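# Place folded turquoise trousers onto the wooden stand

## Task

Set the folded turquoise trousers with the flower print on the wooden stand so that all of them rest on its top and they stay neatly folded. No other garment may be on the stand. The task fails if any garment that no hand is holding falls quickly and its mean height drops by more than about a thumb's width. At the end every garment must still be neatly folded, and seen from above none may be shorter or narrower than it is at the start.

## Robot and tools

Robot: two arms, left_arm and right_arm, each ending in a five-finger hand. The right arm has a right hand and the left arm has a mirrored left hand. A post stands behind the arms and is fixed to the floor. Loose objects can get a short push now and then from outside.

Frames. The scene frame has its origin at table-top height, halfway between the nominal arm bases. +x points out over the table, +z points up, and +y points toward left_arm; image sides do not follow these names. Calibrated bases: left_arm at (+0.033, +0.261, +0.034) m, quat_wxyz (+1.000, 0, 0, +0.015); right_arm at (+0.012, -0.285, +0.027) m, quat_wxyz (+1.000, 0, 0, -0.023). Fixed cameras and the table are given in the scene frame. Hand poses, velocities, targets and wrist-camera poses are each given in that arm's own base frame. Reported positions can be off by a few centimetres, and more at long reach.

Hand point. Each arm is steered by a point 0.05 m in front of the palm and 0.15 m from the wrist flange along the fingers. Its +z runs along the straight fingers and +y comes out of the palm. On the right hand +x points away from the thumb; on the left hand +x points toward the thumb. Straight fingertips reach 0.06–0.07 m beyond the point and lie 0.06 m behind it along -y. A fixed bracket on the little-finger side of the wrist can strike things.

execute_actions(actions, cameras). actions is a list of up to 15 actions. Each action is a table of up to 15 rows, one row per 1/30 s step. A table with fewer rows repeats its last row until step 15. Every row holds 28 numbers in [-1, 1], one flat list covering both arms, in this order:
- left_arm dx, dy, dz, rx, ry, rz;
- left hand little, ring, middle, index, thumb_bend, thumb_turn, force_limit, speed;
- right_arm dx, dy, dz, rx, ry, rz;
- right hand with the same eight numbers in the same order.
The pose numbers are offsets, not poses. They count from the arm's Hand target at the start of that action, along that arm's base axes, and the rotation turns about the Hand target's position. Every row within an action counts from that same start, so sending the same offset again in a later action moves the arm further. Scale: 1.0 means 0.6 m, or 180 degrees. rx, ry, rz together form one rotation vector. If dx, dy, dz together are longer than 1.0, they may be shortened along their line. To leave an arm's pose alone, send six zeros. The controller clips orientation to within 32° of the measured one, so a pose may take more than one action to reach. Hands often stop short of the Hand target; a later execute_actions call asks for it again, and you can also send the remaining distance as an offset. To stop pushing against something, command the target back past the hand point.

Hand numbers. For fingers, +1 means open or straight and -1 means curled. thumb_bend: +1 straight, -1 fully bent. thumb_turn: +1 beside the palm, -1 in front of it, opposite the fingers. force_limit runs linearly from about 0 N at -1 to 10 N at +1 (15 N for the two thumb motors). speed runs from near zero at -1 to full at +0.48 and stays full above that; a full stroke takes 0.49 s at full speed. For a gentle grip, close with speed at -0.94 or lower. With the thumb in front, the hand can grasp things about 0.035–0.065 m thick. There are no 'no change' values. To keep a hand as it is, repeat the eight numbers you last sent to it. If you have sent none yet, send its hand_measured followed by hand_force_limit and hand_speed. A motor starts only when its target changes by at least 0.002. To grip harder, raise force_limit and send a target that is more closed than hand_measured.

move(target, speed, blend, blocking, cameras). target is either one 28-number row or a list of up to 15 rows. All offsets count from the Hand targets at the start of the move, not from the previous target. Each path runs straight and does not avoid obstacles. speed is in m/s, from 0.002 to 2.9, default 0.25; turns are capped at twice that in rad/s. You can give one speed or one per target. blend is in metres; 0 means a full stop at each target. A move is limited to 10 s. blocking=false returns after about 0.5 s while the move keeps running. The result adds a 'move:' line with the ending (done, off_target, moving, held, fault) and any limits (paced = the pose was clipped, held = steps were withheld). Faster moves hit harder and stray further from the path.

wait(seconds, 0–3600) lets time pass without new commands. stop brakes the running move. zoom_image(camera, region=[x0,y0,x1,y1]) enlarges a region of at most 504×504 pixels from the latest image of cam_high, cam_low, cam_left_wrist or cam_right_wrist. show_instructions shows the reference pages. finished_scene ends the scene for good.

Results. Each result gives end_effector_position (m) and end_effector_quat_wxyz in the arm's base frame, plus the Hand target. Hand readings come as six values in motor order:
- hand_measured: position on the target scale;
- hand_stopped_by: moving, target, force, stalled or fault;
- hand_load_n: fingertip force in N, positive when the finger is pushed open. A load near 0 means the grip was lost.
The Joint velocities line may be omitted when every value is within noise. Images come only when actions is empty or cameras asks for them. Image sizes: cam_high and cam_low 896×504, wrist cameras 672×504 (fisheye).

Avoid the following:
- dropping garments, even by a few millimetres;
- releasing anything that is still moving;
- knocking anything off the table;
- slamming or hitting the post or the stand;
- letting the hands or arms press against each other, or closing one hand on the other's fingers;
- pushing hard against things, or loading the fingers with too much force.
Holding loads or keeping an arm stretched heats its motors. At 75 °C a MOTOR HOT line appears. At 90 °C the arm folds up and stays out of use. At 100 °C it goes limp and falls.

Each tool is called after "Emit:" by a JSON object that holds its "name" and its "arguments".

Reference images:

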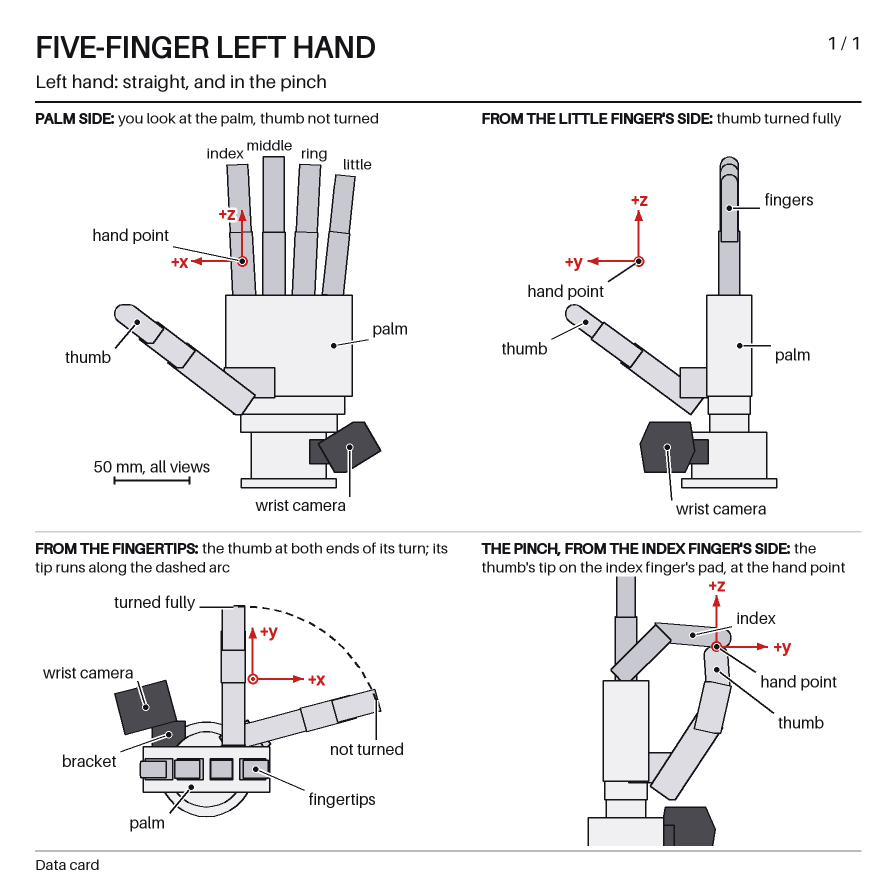

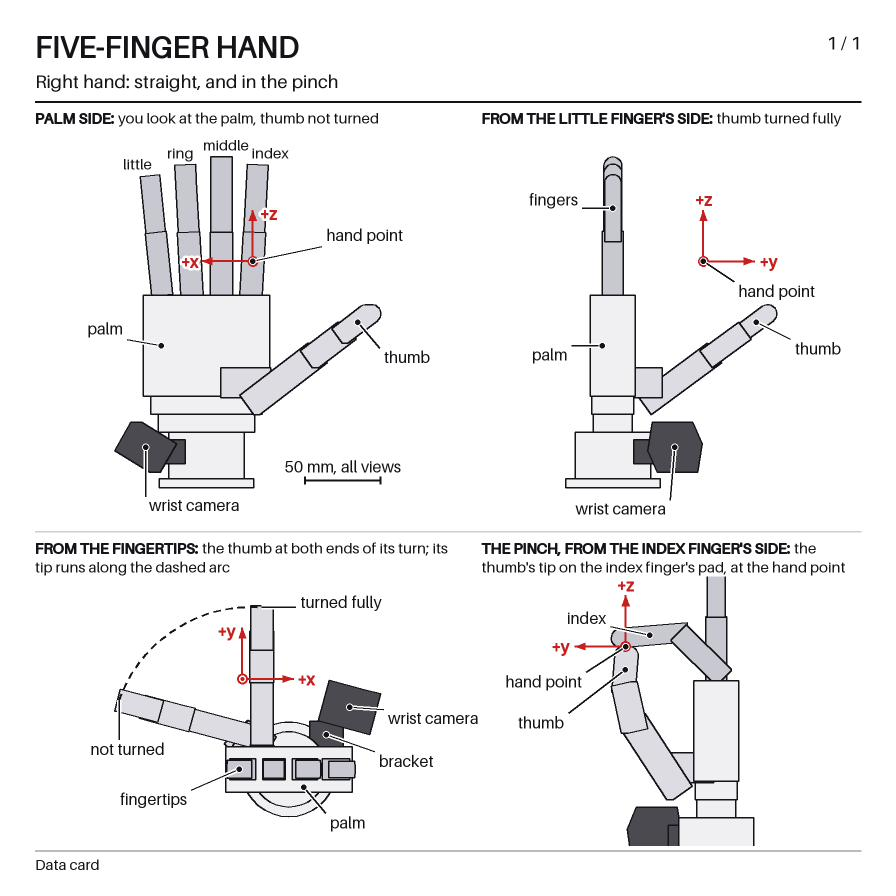

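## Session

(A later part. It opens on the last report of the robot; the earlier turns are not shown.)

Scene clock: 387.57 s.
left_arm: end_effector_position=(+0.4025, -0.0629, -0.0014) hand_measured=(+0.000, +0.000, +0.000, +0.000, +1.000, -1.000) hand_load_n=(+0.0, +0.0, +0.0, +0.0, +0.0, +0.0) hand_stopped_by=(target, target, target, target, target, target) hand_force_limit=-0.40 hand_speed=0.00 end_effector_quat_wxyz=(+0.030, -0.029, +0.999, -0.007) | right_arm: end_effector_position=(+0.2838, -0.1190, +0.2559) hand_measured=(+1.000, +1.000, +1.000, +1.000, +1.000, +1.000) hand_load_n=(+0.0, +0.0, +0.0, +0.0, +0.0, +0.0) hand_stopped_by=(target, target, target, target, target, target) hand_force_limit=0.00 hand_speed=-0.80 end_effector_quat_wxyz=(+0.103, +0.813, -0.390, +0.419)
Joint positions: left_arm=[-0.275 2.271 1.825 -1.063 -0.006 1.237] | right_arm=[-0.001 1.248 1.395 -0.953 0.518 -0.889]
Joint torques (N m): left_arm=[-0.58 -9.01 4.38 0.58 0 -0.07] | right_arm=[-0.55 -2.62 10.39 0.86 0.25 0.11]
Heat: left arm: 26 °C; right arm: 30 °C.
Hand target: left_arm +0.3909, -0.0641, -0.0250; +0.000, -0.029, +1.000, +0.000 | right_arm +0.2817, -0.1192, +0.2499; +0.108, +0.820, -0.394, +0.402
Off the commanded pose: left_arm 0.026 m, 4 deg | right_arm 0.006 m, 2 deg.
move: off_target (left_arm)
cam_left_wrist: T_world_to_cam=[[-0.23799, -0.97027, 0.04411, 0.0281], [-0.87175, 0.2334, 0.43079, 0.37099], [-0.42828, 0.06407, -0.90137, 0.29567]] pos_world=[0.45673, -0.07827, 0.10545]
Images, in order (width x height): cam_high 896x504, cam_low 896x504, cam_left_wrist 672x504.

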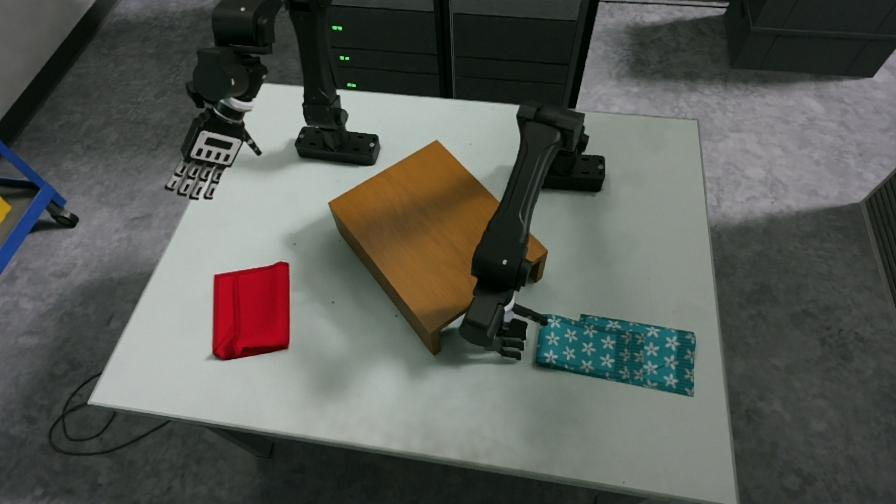

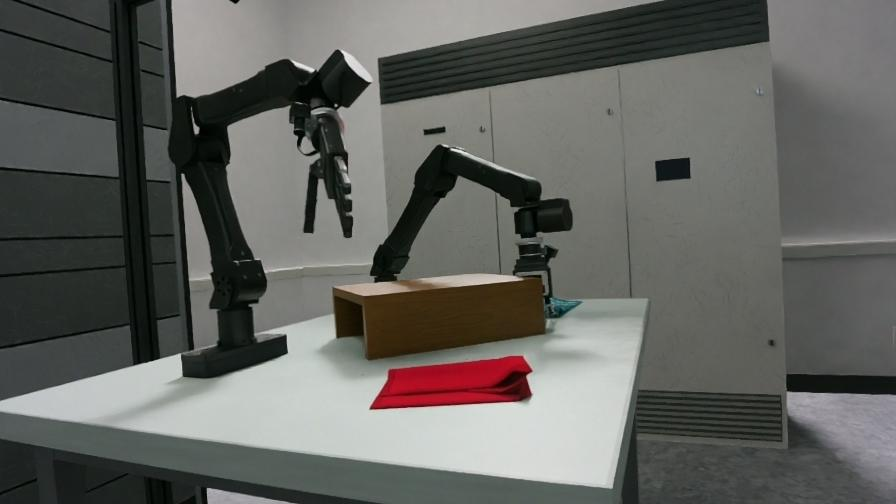

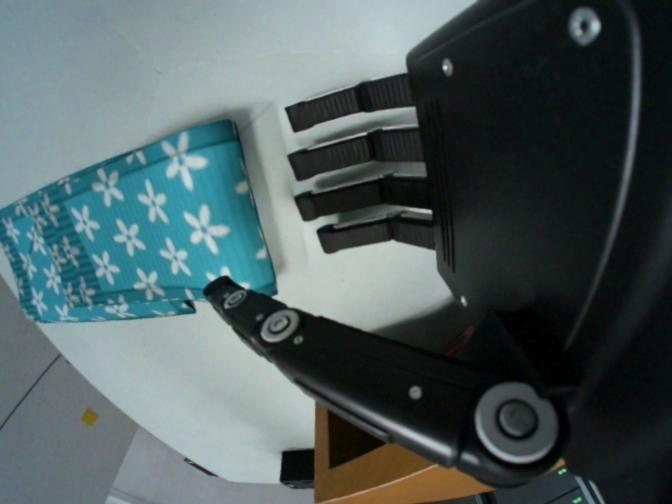

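Emit:
{"name": "move", "arguments": {"target": [0, 0, -0.0083, 0, 0, 0, 0, 0, 0, 0, 1, -1, -0.4, 0.0, 0, 0, 0, 0, 0, 0, 1, 1, 1, 1, 1, 1, 0, -0.8], "speed": 0.03}}

Emit:
{"name": "move", "arguments": {"target": [0, 0, -0.0067, 0, 0, 0, 0, 0, 0, 0, 1, -1, -0.4, 0.0, 0, 0, 0, 0, 0, 0, 1, 1, 1, 1, 1, 1, 0, -0.8], "speed": 0.03, "cameras": ["cam_high", "cam_left_wrist", "cam_low"]}}

Emit:
{"name": "zoom_image", "arguments": {"camera": "cam_left_wrist", "region": [180, 60, 440, 320]}}

Emit:
{"name": "zoom_image", "arguments": {"camera": "cam_low", "region": [520, 260, 620, 340]}}

Scene clock: 393.93 s.
left_arm: end_effector_position=(+0.4035, -0.0632, -0.0059) hand_measured=(+0.000, +0.000, +0.000, +0.000, +1.000, -1.000) hand_load_n=(+0.0, +0.0, +0.0, +0.0, +0.0, +0.0) hand_stopped_by=(target, target, target, target, target, target) hand_force_limit=-0.40 hand_speed=0.00 end_effector_quat_wxyz=(+0.031, -0.029, +0.999, -0.007) | right_arm: end_effector_position=(+0.2838, -0.1190, +0.2559) hand_measured=(+1.000, +1.000, +1.000, +1.000, +1.000, +1.000) hand_load_n=(+0.0, +0.0, +0.0, +0.0, +0.0, +0.0) hand_stopped_by=(target, target, target, target, target, target) hand_force_limit=0.00 hand_speed=-0.80 end_effector_quat_wxyz=(+0.103, +0.813, -0.390, +0.419)
Joint positions: left_arm=[-0.275 2.277 1.817 -1.048 -0.006 1.237] | right_arm=[-0.001 1.248 1.395 -0.953 0.518 -0.889]
Joint torques (N m): left_arm=[-0.51 -9.14 4.38 0.61 0.02 -0.1] | right_arm=[-0.57 -2.62 10.39 0.85 0.25 0.11]
Heat: left arm: 26 °C; right arm: 30 °C.
Hand target: left_arm +0.3909, -0.0640, -0.0301; +0.000, -0.029, +1.000, +0.000 | right_arm +0.2817, -0.1192, +0.2499; +0.108, +0.820, -0.394, +0.402
Off the commanded pose: left_arm 0.027 m, 4 deg | right_arm 0.006 m, 2 deg.
move: off_target (left_arm)

Scene clock: 394.53 s.
left_arm: end_effector_position=(+0.4036, -0.0632, -0.0096) hand_measured=(+0.000, +0.000, +0.000, +0.000, +1.000, -1.000) hand_load_n=(+0.0, +0.5, +0.0, +0.0, +0.0, +0.0) hand_stopped_by=(target, target, target, target, target, target) hand_force_limit=-0.40 hand_speed=0.00 end_effector_quat_wxyz=(+0.031, -0.029, +0.999, -0.007) | right_arm: end_effector_position=(+0.2838, -0.1190, +0.2559) hand_measured=(+1.000, +1.000, +1.000, +1.000, +1.000, +1.000) hand_load_n=(+0.0, +0.0, +0.0, +0.0, +0.0, +0.0) hand_stopped_by=(target, target, target, target, target, target) hand_force_limit=0.00 hand_speed=-0.80 end_effector_quat_wxyz=(+0.103, +0.813, -0.390, +0.419)
Joint positions: left_arm=[-0.275 2.282 1.81 -1.036 -0.006 1.237] | right_arm=[-0.001 1.248 1.395 -0.953 0.518 -0.889]
Joint torques (N m): left_arm=[-0.53 -9.26 4.3 0.59 0.01 -0.08] | right_arm=[-0.55 -2.62 10.39 0.85 0.25 0.11]
Heat: left arm: 26 °C; right arm: 30 °C.
Hand target: left_arm +0.3909, -0.0640, -0.0341; +0.000, -0.029, +1.000, +0.000 | right_arm +0.2817, -0.1192, +0.2499; +0.108, +0.820, -0.394, +0.402
Off the commanded pose: left_arm 0.028 m, 4 deg | right_arm 0.006 m, 2 deg.
move: off_target (left_arm)
cam_left_wrist: T_world_to_cam=[[-0.23807, -0.97024, 0.04418, 0.02841], [-0.87241, 0.23361, 0.42933, 0.37579], [-0.42688, 0.06367, -0.90207, 0.28817]] pos_world=[0.45762, -0.07857, 0.09735]
Images, in order (width x height): cam_high 896x504, cam_low 896x504, cam_left_wrist 672x504.

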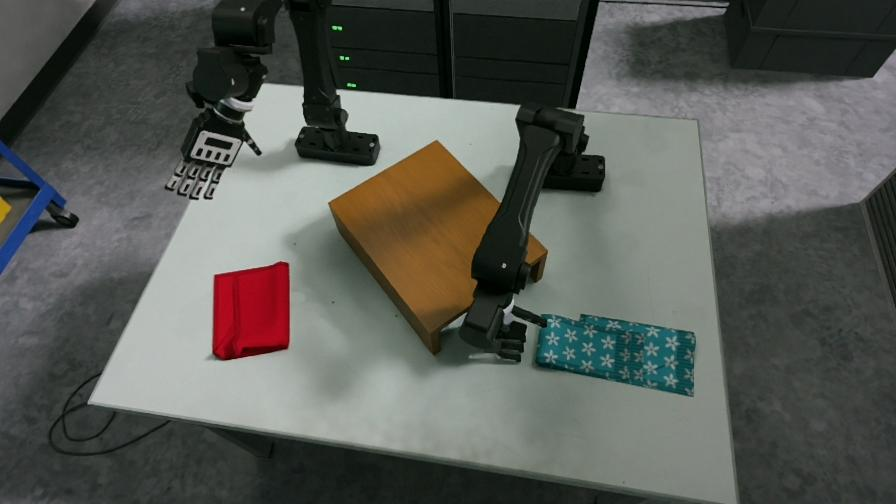

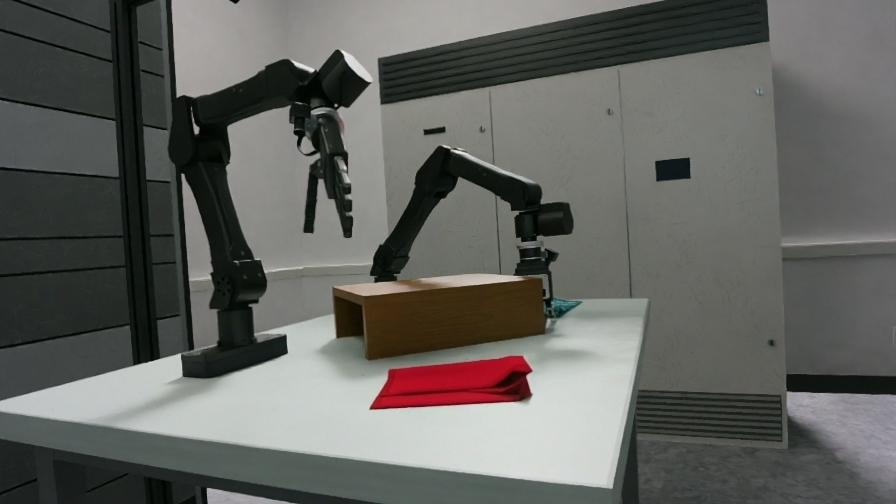

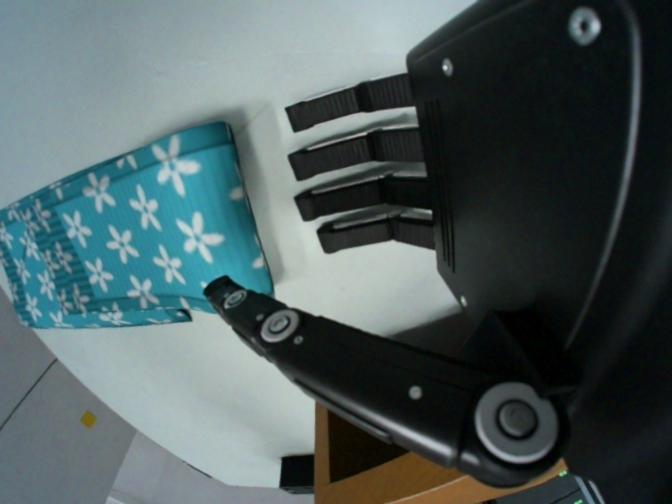

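Scaled by 1.938 from the camera's image (finer frame: 960x720).

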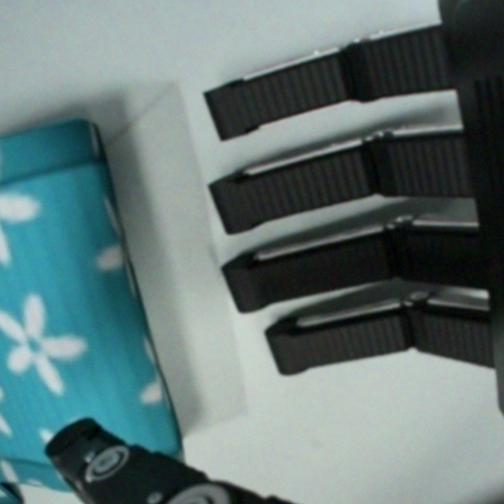

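Scaled by 5.040 from the camera's image (finer frame: 1280x720).

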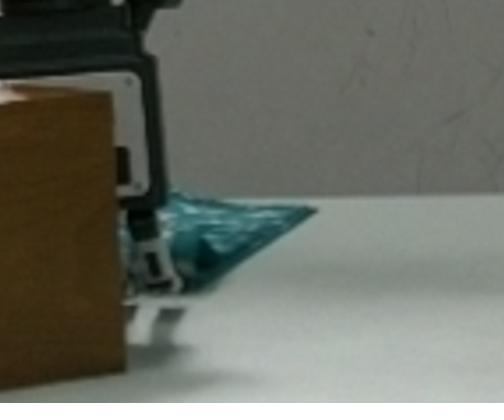

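Emit:
{"name": "move", "arguments": {"target": [0, 0, -0.0067, 0, 0, 0, 0, 0, 0, 0, 1, -1, -0.4, 0.0, 0, 0, 0, 0, 0, 0, 1, 1, 1, 1, 1, 1, 0, -0.8], "speed": 0.03}}

Emit:
{"name": "move", "arguments": {"target": [0, 0, -0.005, 0, 0, 0, 0, 0, 0, 0, 1, -1, -0.4, 0.0, 0, 0, 0, 0, 0, 0, 1, 1, 1, 1, 1, 1, 0, -0.8], "speed": 0.03, "cameras": ["cam_low", "cam_left_wrist"]}}

Emit:
{"name": "zoom_image", "arguments": {"camera": "cam_low", "region": [520, 260, 620, 340]}}

Emit:
{"name": "zoom_image", "arguments": {"camera": "cam_left_wrist", "region": [180, 60, 440, 320]}}

Scene clock: 402.07 s.
left_arm: end_effector_position=(+0.4045, -0.0635, -0.0116) hand_measured=(+0.000, +0.000, +0.000, +0.000, +1.000, -1.000) hand_load_n=(+0.0, +0.0, +0.0, +0.0, +0.0, +0.0) hand_stopped_by=(target, target, target, target, target, target) hand_force_limit=-0.40 hand_speed=0.00 end_effector_quat_wxyz=(+0.033, -0.029, +0.999, -0.008) | right_arm: end_effector_position=(+0.2838, -0.1190, +0.2559) hand_measured=(+1.000, +1.000, +1.000, +1.000, +1.000, +1.000) hand_load_n=(+0.0, +0.0, +0.0, +0.0, +0.0, +0.0) hand_stopped_by=(target, target, target, target, target, target) hand_force_limit=0.00 hand_speed=-0.80 end_effector_quat_wxyz=(+0.103, +0.813, -0.390, +0.419)
Joint positions: left_arm=[-0.275 2.282 1.802 -1.024 -0.006 1.237] | right_arm=[-0.001 1.248 1.395 -0.953 0.518 -0.889]
Joint torques (N m): left_arm=[-0.5 -8.87 4.11 0.63 0 -0.07] | right_arm=[-0.57 -2.63 10.4 0.85 0.25 0.11]
Heat: left arm: 26 °C; right arm: 30 °C.
Hand target: left_arm +0.3909, -0.0640, -0.0382; +0.000, -0.029, +1.000, +0.000 | right_arm +0.2817, -0.1192, +0.2499; +0.108, +0.820, -0.394, +0.402
Off the commanded pose: left_arm 0.030 m, 4 deg | right_arm 0.006 m, 2 deg.
move: off_target (left_arm)

Scene clock: 402.57 s.
left_arm: end_effector_position=(+0.4051, -0.0635, -0.0138) hand_measured=(+0.000, +0.000, +0.000, +0.000, +1.000, -1.000) hand_load_n=(+0.0, +0.0, +0.0, -1.5, +0.0, +0.0) hand_stopped_by=(target, target, target, target, target, target) hand_force_limit=-0.40 hand_speed=0.00 end_effector_quat_wxyz=(+0.033, -0.030, +0.999, -0.007) | right_arm: end_effector_position=(+0.2838, -0.1190, +0.2559) hand_measured=(+1.000, +1.000, +1.000, +1.000, +1.000, +1.000) hand_load_n=(+0.0, +0.0, +0.0, +0.0, +0.0, +0.0) hand_stopped_by=(target, target, target, target, target, target) hand_force_limit=0.00 hand_speed=-0.80 end_effector_quat_wxyz=(+0.103, +0.813, -0.390, +0.419)
Joint positions: left_arm=[-0.275 2.286 1.8 -1.017 -0.006 1.237] | right_arm=[-0.001 1.248 1.395 -0.953 0.518 -0.889]
Joint torques (N m): left_arm=[-0.68 -8.91 3.89 0.67 0 -0.04] | right_arm=[-0.55 -2.63 10.4 0.85 0.25 0.11]
Heat: left arm: 26 °C; right arm: 30 °C.
Hand target: left_arm +0.3909, -0.0640, -0.0411; +0.000, -0.029, +1.000, +0.000 | right_arm +0.2817, -0.1192, +0.2499; +0.108, +0.820, -0.394, +0.402
Off the commanded pose: left_arm 0.031 m, 4 deg | right_arm 0.006 m, 2 deg.
move: off_target (left_arm)
cam_left_wrist: T_world_to_cam=[[-0.23744, -0.97042, 0.04369, 0.02835], [-0.87487, 0.23318, 0.42453, 0.37982], [-0.42216, 0.06258, -0.90436, 0.28301]] pos_world=[0.4585, -0.07876, 0.09346]

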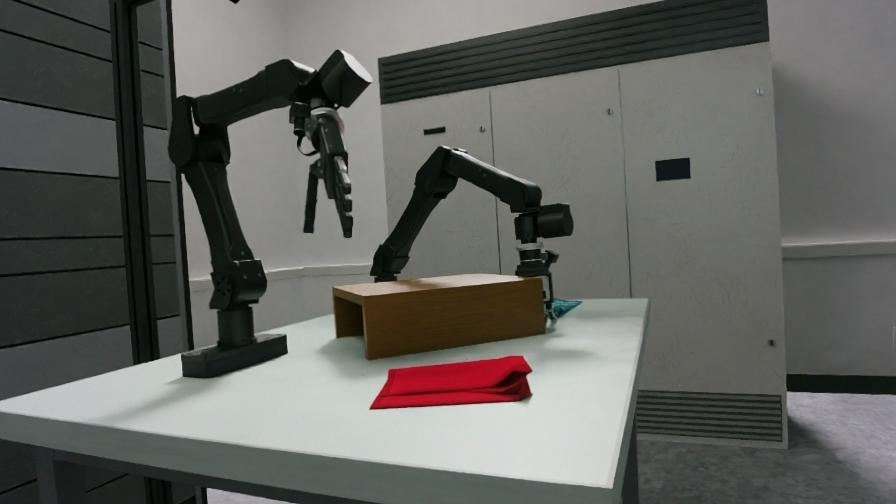

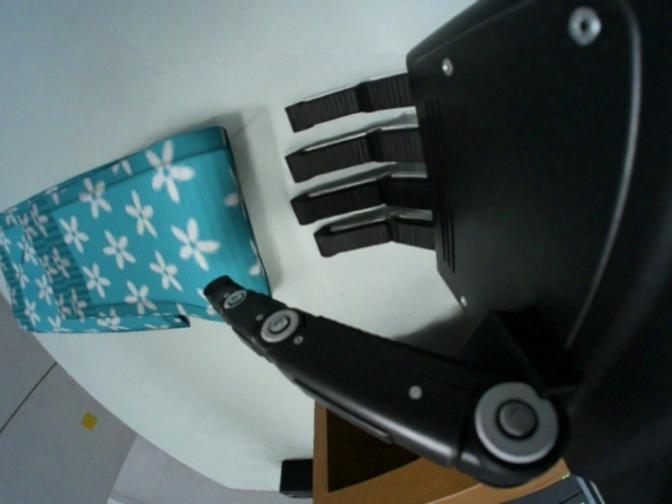

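Scaled by 5.040 from the camera's image (finer frame: 1280x720).

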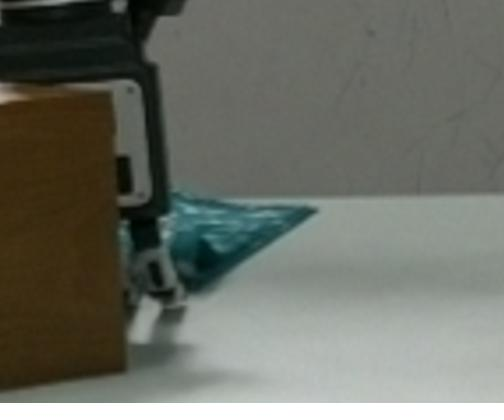

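Scaled by 1.938 from the camera's image (finer frame: 960x720).

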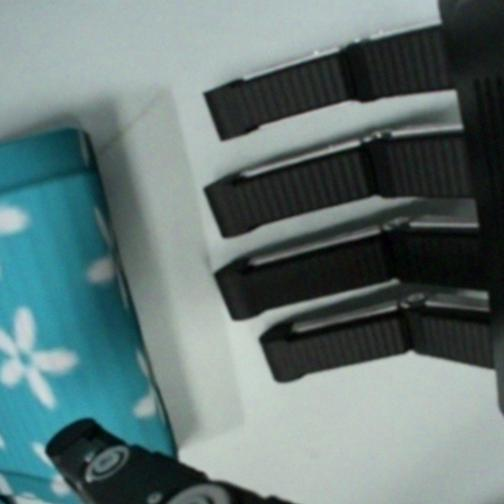

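Emit:
{"name": "move", "arguments": {"target": [-0.008, 0, 0.010, 0, 0.021, 0, 0, 0, 0, 0, 1, -1, -0.4, 0.0, 0, 0, 0, 0, 0, 0, 1, 1, 1, 1, 1, 1, 0, -0.8], "speed": 0.05, "cameras": ["cam_low", "cam_left_wrist"]}}

Emit:
{"name": "zoom_image", "arguments": {"camera": "cam_low", "region": [520, 260, 620, 340]}}

Emit:
{"name": "zoom_image", "arguments": {"camera": "cam_left_wrist", "region": [180, 60, 440, 320]}}

Scene clock: 415.73 s.
left_arm: end_effector_position=(+0.4025, -0.0636, -0.0140) hand_measured=(+0.000, +0.000, +0.000, +0.000, +1.000, -1.000) hand_load_n=(+0.0, -0.5, +0.0, -1.5, +0.0, +0.0) hand_stopped_by=(target, target, target, target, target, target) hand_force_limit=-0.40 hand_speed=0.00 end_effector_quat_wxyz=(+0.012, -0.029, +0.999, -0.003) | right_arm: end_effector_position=(+0.2838, -0.1190, +0.2559) hand_measured=(+1.000, +1.000, +1.000, +1.000, +1.000, +1.000) hand_load_n=(+0.0, +0.0, +0.0, +0.0, +0.0, +0.0) hand_stopped_by=(target, target, target, target, target, target) hand_force_limit=0.00 hand_speed=-0.80 end_effector_quat_wxyz=(+0.103, +0.813, -0.390, +0.419)
Joint positions: left_arm=[-0.275 2.326 1.862 -1.082 -0.002 1.237] | right_arm=[-0.001 1.248 1.395 -0.953 0.518 -0.889]
Joint torques (N m): left_arm=[-0.13 -8.49 6.32 0.17 0.18 0.01] | right_arm=[-0.55 -2.61 10.39 0.85 0.25 0.11]
Heat: left arm: 26 °C; right arm: 30 °C.
Hand target: left_arm +0.3861, -0.0640, -0.0351; -0.033, -0.029, +0.999, +0.001 | right_arm +0.2817, -0.1192, +0.2499; +0.108, +0.820, -0.394, +0.402
Off the commanded pose: left_arm 0.027 m, 5 deg | right_arm 0.006 m, 2 deg.
move: off_target (left_arm)
cam_left_wrist: T_world_to_cam=[[-0.23622, -0.9706, 0.04629, 0.02722], [-0.85597, 0.2304, 0.46285, 0.37049], [-0.4599, 0.06971, -0.88523, 0.2977]] pos_world=[0.46047, -0.0797, 0.09079]

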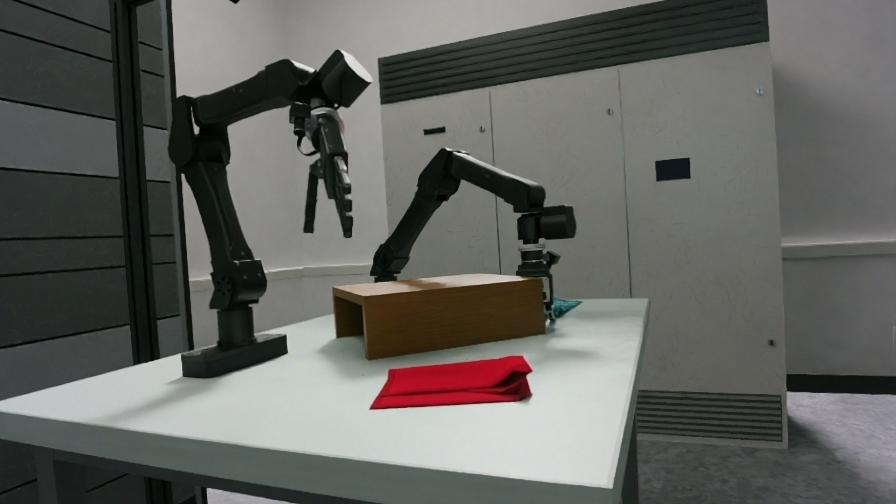

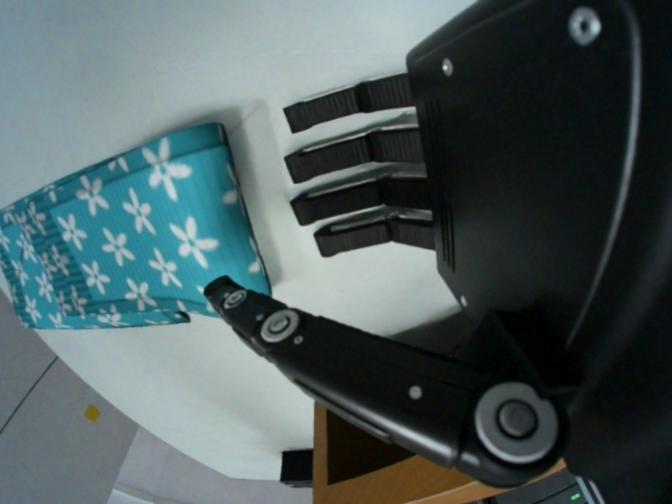

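Scaled by 5.040 from the camera's image (finer frame: 1280x720).

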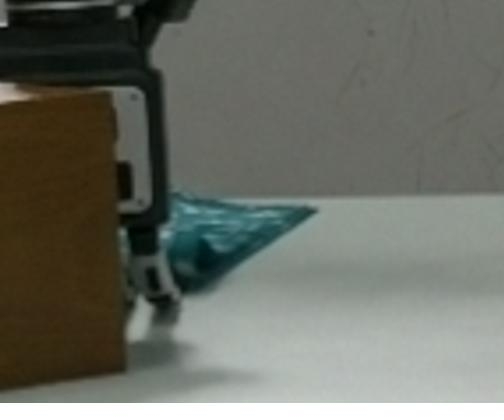

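Scaled by 1.938 from the camera's image (finer frame: 960x720).

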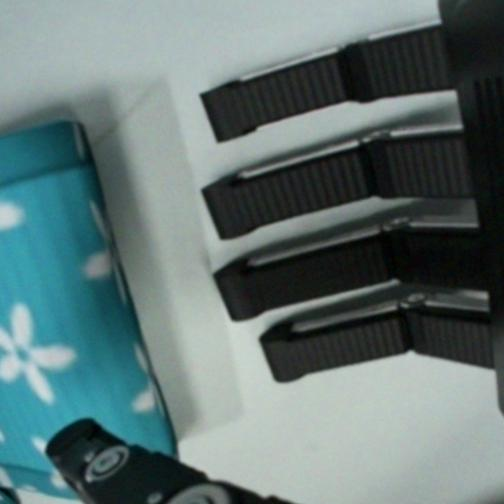

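Emit:
{"name": "move", "arguments": {"target": [0, 0, 0.012, 0, 0, 0, 0, 0, 0, 0, 1, -1, -0.4, 0.0, 0, 0, 0, 0, 0, 0, 1, 1, 1, 1, 1, 1, 0, -0.8], "speed": 0.05}}

Scene clock: 419.57 s.
left_arm: end_effector_position=(+0.3939, -0.0631, -0.0128) hand_measured=(+0.000, +0.000, +0.000, +0.000, +1.000, -1.000) hand_load_n=(+0.0, -0.5, +0.0, +0.0, +0.0, +0.0) hand_stopped_by=(target, target, target, target, target, target) hand_force_limit=-0.40 hand_speed=0.00 end_effector_quat_wxyz=(-0.004, -0.029, +1.000, -0.003) | right_arm: end_effector_position=(+0.2838, -0.1190, +0.2559) hand_measured=(+1.000, +1.000, +1.000, +1.000, +1.000, +1.000) hand_load_n=(+0.0, +0.0, +0.0, +0.0, +0.0, +0.0) hand_stopped_by=(target, target, target, target, target, target) hand_force_limit=0.00 hand_speed=-0.80 end_effector_quat_wxyz=(+0.103, +0.813, -0.390, +0.419)
Joint positions: left_arm=[-0.275 2.326 1.864 -1.115 0.007 1.237] | right_arm=[-0.001 1.248 1.395 -0.953 0.518 -0.889]
Joint torques (N m): left_arm=[-0.2 -9.09 7.19 0.25 0.11 -0.02] | right_arm=[-0.55 -2.62 10.4 0.85 0.25 0.11]
Heat: left arm: 26 °C; right arm: 30 °C.
Hand target: left_arm +0.3860, -0.0640, -0.0279; -0.034, -0.029, +0.999, +0.001 | right_arm +0.2817, -0.1192, +0.2499; +0.108, +0.820, -0.394, +0.402
Off the commanded pose: left_arm 0.017 m, 3 deg | right_arm 0.006 m, 2 deg.
move: off_target (left_arm)

Emit:
{"name": "move", "arguments": {"target": [0.0133, 0, 0.008, 0, -0.008, 0, 0, 0, 0, 0, 1, -1, -0.4, 0.0, 0, 0, 0, 0, 0, 0, 1, 1, 1, 1, 1, 1, 0, -0.8], "speed": 0.05, "cameras": ["cam_low", "cam_left_wrist", "cam_high"]}}

Emit:
{"name": "zoom_image", "arguments": {"camera": "cam_high", "region": [460, 220, 620, 390]}}

Emit:
{"name": "zoom_image", "arguments": {"camera": "cam_left_wrist", "region": [180, 60, 440, 320]}}

Scene clock: 426.30 s.
left_arm: end_effector_position=(+0.3969, -0.0639, -0.0089) hand_measured=(+0.000, +0.000, +0.000, +0.000, +1.000, -1.000) hand_load_n=(+0.0, +0.0, +0.0, +0.0, +0.0, +0.0) hand_stopped_by=(target, target, target, target, target, target) hand_force_limit=-0.40 hand_speed=0.00 end_effector_quat_wxyz=(-0.001, -0.029, +1.000, -0.003) | right_arm: end_effector_position=(+0.2838, -0.1190, +0.2559) hand_measured=(+1.000, +1.000, +1.000, +1.000, +1.000, +1.000) hand_load_n=(+0.0, +0.0, +0.0, +0.0, +0.0, +0.0) hand_stopped_by=(target, target, target, target, target, target) hand_force_limit=0.00 hand_speed=-0.80 end_effector_quat_wxyz=(+0.103, +0.813, -0.390, +0.419)
Joint positions: left_arm=[-0.275 2.329 1.885 -1.128 0.007 1.237] | right_arm=[-0.001 1.248 1.395 -0.953 0.518 -0.889]
Joint torques (N m): left_arm=[-0.02 -9.44 7.34 0.35 0.01 -0.01] | right_arm=[-0.55 -2.63 10.4 0.84 0.25 0.12]
Heat: left arm: 27 °C; right arm: 30 °C.
Hand target: left_arm +0.3941, -0.0640, -0.0230; -0.021, -0.029, +0.999, +0.000 | right_arm +0.2817, -0.1192, +0.2499; +0.108, +0.820, -0.394, +0.402
Off the commanded pose: left_arm 0.014 m, 2 deg | right_arm 0.006 m, 2 deg.
move: off_target (left_arm)
cam_left_wrist: T_world_to_cam=[[-0.2349, -0.97047, 0.05484, 0.02491], [-0.84284, 0.23146, 0.48584, 0.35843], [-0.48419, 0.0679, -0.87232, 0.30924]] pos_world=[0.45768, -0.07979, 0.09425]
Images, in order (width x height): cam_high 896x504, cam_low 896x504, cam_left_wrist 672x504.

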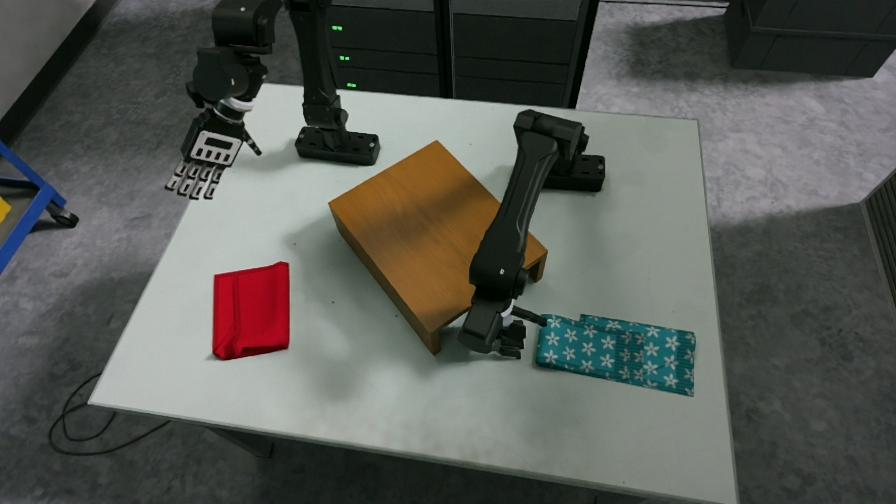

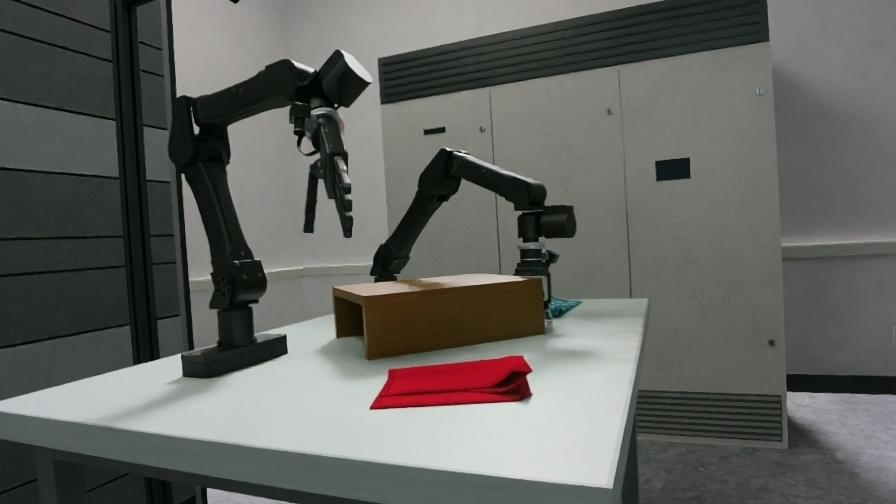

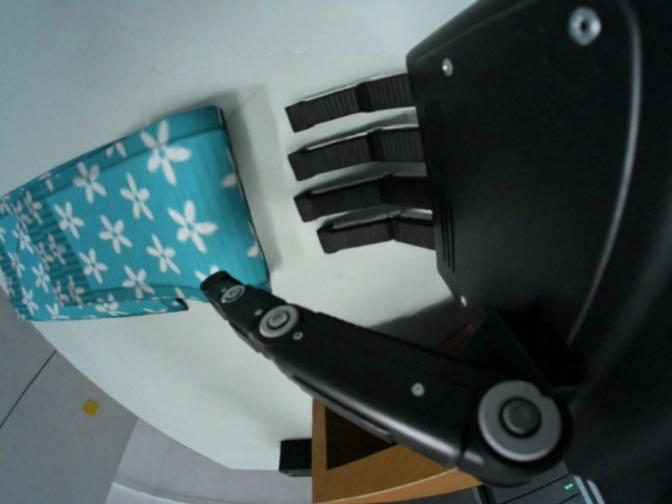

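Scaled by 2.965 from the camera's image (finer frame: 1280x720).

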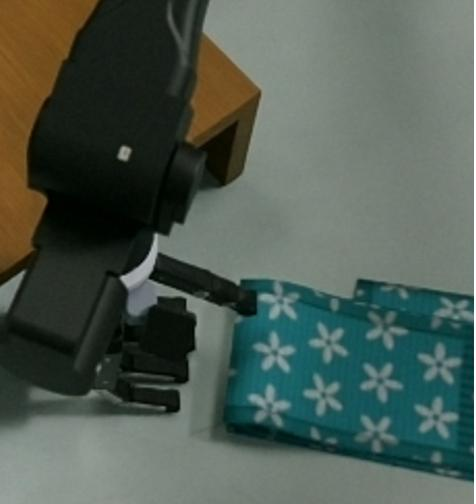

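Scaled by 1.938 from the camera's image (finer frame: 960x720).

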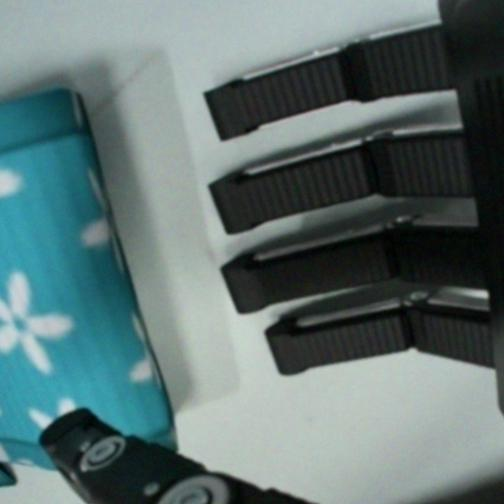

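Emit:
{"name": "move", "arguments": {"target": [0.001, 0.045, 0, 0, 0, 0, 0, 0, 0, 0, 1, -1, -0.4, 0.0, 0, 0, 0, 0, 0, 0, 1, 1, 1, 1, 1, 1, 0, -0.8], "speed": 0.05, "cameras": ["cam_low", "cam_left_wrist", "cam_high"]}}

Emit:
{"name": "zoom_image", "arguments": {"camera": "cam_high", "region": [460, 220, 620, 390]}}

Emit:
{"name": "zoom_image", "arguments": {"camera": "cam_left_wrist", "region": [180, 60, 440, 320]}}

Scene clock: 434.60 s.
left_arm: end_effector_position=(+0.4028, -0.0400, -0.0089) hand_measured=(+0.000, +0.000, +0.000, +0.000, +1.000, -1.000) hand_load_n=(+0.5, +0.0, +0.0, +0.0, +0.0, +0.0) hand_stopped_by=(target, target, target, target, target, target) hand_force_limit=-0.40 hand_speed=0.00 end_effector_quat_wxyz=(-0.001, -0.031, +1.000, -0.004) | right_arm: end_effector_position=(+0.2838, -0.1190, +0.2559) hand_measured=(+1.000, +1.000, +1.000, +1.000, +1.000, +1.000) hand_load_n=(+0.0, +0.0, +0.0, -0.5, +0.0, +0.0) hand_stopped_by=(target, target, target, target, target, target) hand_force_limit=0.00 hand_speed=-0.80 end_effector_quat_wxyz=(+0.103, +0.813, -0.390, +0.419)
Joint positions: left_arm=[-0.22 2.329 1.885 -1.128 0.008 1.289] | right_arm=[-0.001 1.248 1.395 -0.953 0.518 -0.889]
Joint torques (N m): left_arm=[0.23 -11.44 4.25 0.51 -0.03 0.08] | right_arm=[-0.54 -2.61 10.39 0.85 0.25 0.11]
Heat: left arm: 27 °C; right arm: 30 °C.
Hand target: left_arm +0.3947, -0.0370, -0.0230; -0.021, -0.029, +0.999, +0.000 | right_arm +0.2817, -0.1192, +0.2499; +0.108, +0.820, -0.394, +0.402
Off the commanded pose: left_arm 0.017 m, 2 deg | right_arm 0.006 m, 2 deg.
move: off_target (left_arm)
cam_left_wrist: T_world_to_cam=[[-0.23113, -0.97135, 0.05529, 0.04794], [-0.8439, 0.22843, 0.48544, 0.35811], [-0.48416, 0.06554, -0.87252, 0.31042]] pos_world=[0.46359, -0.05558, 0.09436]
Images, in order (width x height): cam_high 896x504, cam_low 896x504, cam_left_wrist 672x504.

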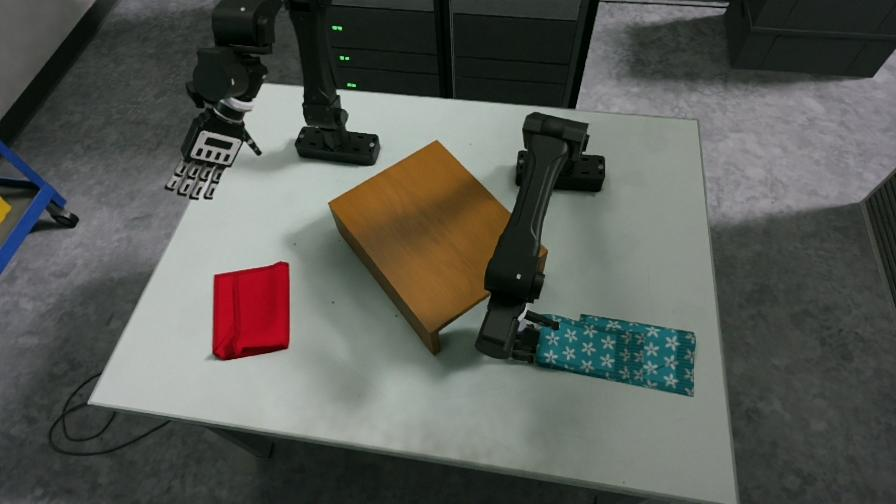

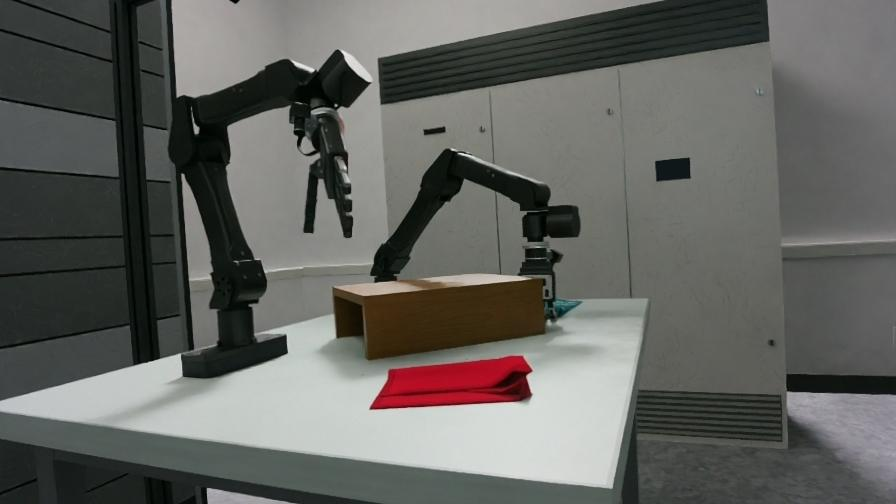

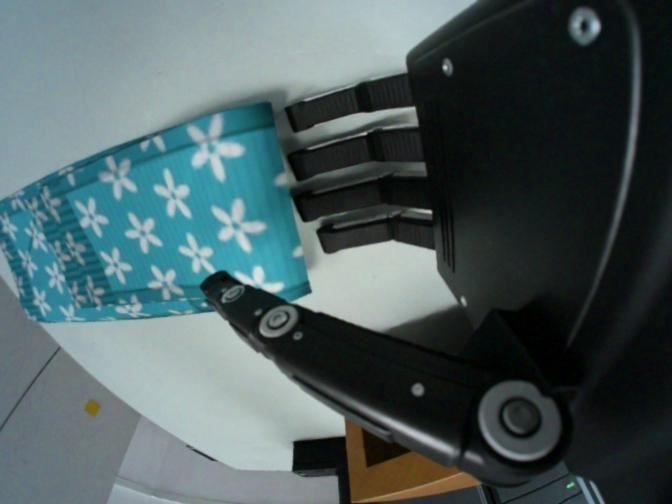

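Scaled by 2.965 from the camera's image (finer frame: 1280x720).

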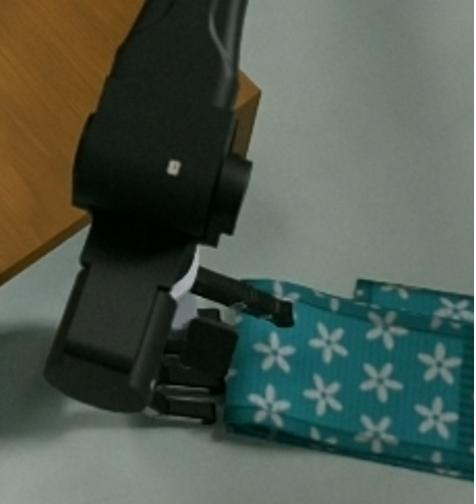

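Scaled by 1.938 from the camera's image (finer frame: 960x720).

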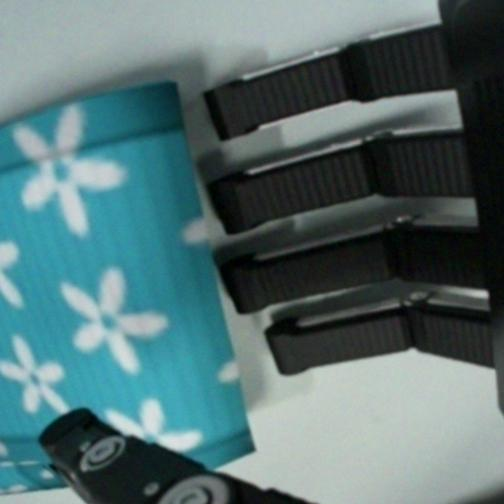

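Emit:
{"name": "move", "arguments": {"target": [-0.006, 0.033, -0.004, 0, 0, 0, 0, 0, 0, 0, 1, -1, -0.4, 0.0, 0, 0, 0, 0, 0, 0, 1, 1, 1, 1, 1, 1, 0, -0.8], "speed": 0.04, "cameras": ["cam_left_wrist", "cam_high"]}}

Emit:
{"name": "zoom_image", "arguments": {"camera": "cam_high", "region": [500, 260, 720, 410]}}

Emit:
{"name": "zoom_image", "arguments": {"camera": "cam_left_wrist", "region": [180, 60, 440, 320]}}

Scene clock: 442.00 s.
left_arm: end_effector_position=(+0.4011, -0.0347, -0.0139) hand_measured=(+0.000, +0.000, +0.000, +0.000, +1.000, -1.000) hand_load_n=(+0.0, -3.5, -1.0, +0.0, +0.0, +0.0) hand_stopped_by=(target, target, target, target, target, target) hand_force_limit=-0.40 hand_speed=0.00 end_effector_quat_wxyz=(-0.003, -0.021, +1.000, -0.015) | right_arm: end_effector_position=(+0.2838, -0.1190, +0.2559) hand_measured=(+1.000, +1.000, +1.000, +1.000, +1.000, +1.000) hand_load_n=(+0.0, +0.0, +0.0, +0.0, -0.5, +0.0) hand_stopped_by=(target, target, target, target, target, target) hand_force_limit=0.00 hand_speed=-0.80 end_effector_quat_wxyz=(+0.103, +0.813, -0.390, +0.419)
Joint positions: left_arm=[-0.201 2.314 1.845 -1.101 0.031 1.327] | right_arm=[-0.001 1.248 1.395 -0.953 0.518 -0.889]
Joint torques (N m): left_arm=[1.92 -12.4 2.99 0.53 -0.28 0.1] | right_arm=[-0.55 -2.62 10.39 0.86 0.25 0.11]
Heat: left arm: 27 °C; right arm: 30 °C.
Hand target: left_arm +0.3910, -0.0173, -0.0256; -0.021, -0.029, +0.999, +0.000 | right_arm +0.2817, -0.1192, +0.2499; +0.108, +0.820, -0.394, +0.402
Off the commanded pose: left_arm 0.023 m, 3 deg | right_arm 0.006 m, 2 deg.
move: off_target (left_arm)
cam_left_wrist: T_world_to_cam=[[-0.25015, -0.96506, 0.07806, 0.06115], [-0.83766, 0.25615, 0.4824, 0.35629], [-0.48553, 0.05528, -0.87247, 0.30505]] pos_world=[0.46186, -0.04912, 0.08949]
Images, in order (width x height): cam_high 896x504, cam_left_wrist 672x504.

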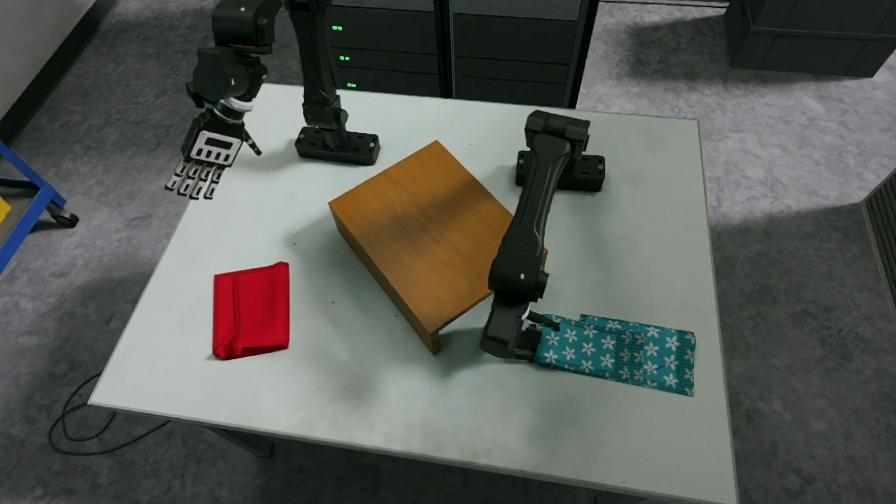

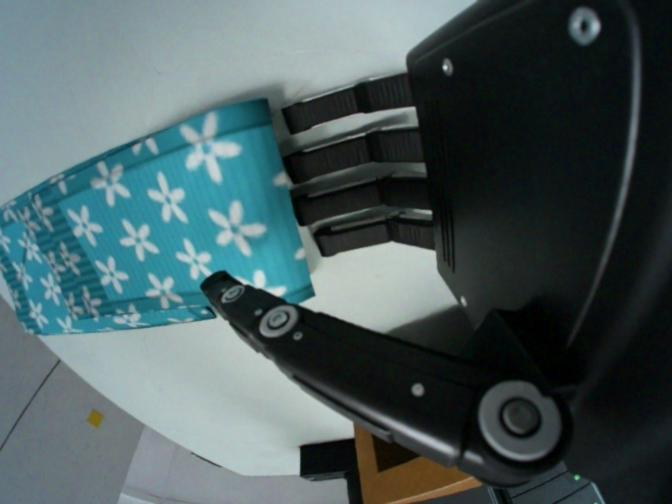

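Scaled by 2.291 from the camera's image (finer frame: 1280x720).

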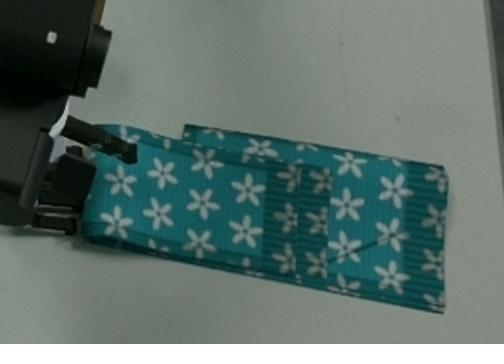

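Scaled by 1.938 from the camera's image (finer frame: 960x720).

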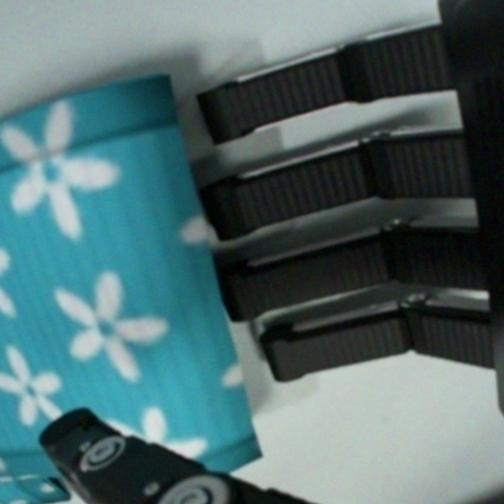

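Emit:
{"name": "move", "arguments": {"target": [0, -0.008, 0.012, 0, 0, 0, 0, 0, 0, 0, 1, -1, -0.4, 0.0, 0, 0, 0, 0, 0, 0, 1, 1, 1, 1, 1, 1, 0, -0.8], "speed": 0.04}}

Scene clock: 445.10 s.
left_arm: end_effector_position=(+0.4010, -0.0347, -0.0137) hand_measured=(+0.000, +0.000, +0.000, +0.000, +1.000, -1.000) hand_load_n=(+0.0, -3.5, -1.0, +0.0, +0.0, +0.0) hand_stopped_by=(target, target, target, target, target, target) hand_force_limit=-0.40 hand_speed=0.00 end_effector_quat_wxyz=(-0.003, -0.021, +1.000, -0.015) | right_arm: end_effector_position=(+0.2838, -0.1190, +0.2559) hand_measured=(+1.000, +1.000, +1.000, +1.000, +1.000, +1.000) hand_load_n=(+0.0, +0.0, +0.0, +0.0, +0.0, +0.0) hand_stopped_by=(target, target, target, target, target, target) hand_force_limit=0.00 hand_speed=-0.80 end_effector_quat_wxyz=(+0.103, +0.813, -0.390, +0.419)
Joint positions: left_arm=[-0.201 2.314 1.845 -1.102 0.031 1.328] | right_arm=[-0.001 1.248 1.395 -0.953 0.518 -0.889]
Joint torques (N m): left_arm=[1.1 -12.85 4.56 0.32 -0.28 -0.02] | right_arm=[-0.55 -2.61 10.37 0.85 0.25 0.11]
Heat: left arm: 27 °C; right arm: 30 °C.
Hand target: left_arm +0.3911, -0.0221, -0.0182; -0.021, -0.029, +0.999, +0.000 | right_arm +0.2817, -0.1192, +0.2499; +0.108, +0.820, -0.394, +0.402
Off the commanded pose: left_arm 0.017 m, 3 deg | right_arm 0.006 m, 2 deg.
move: off_target (left_arm)


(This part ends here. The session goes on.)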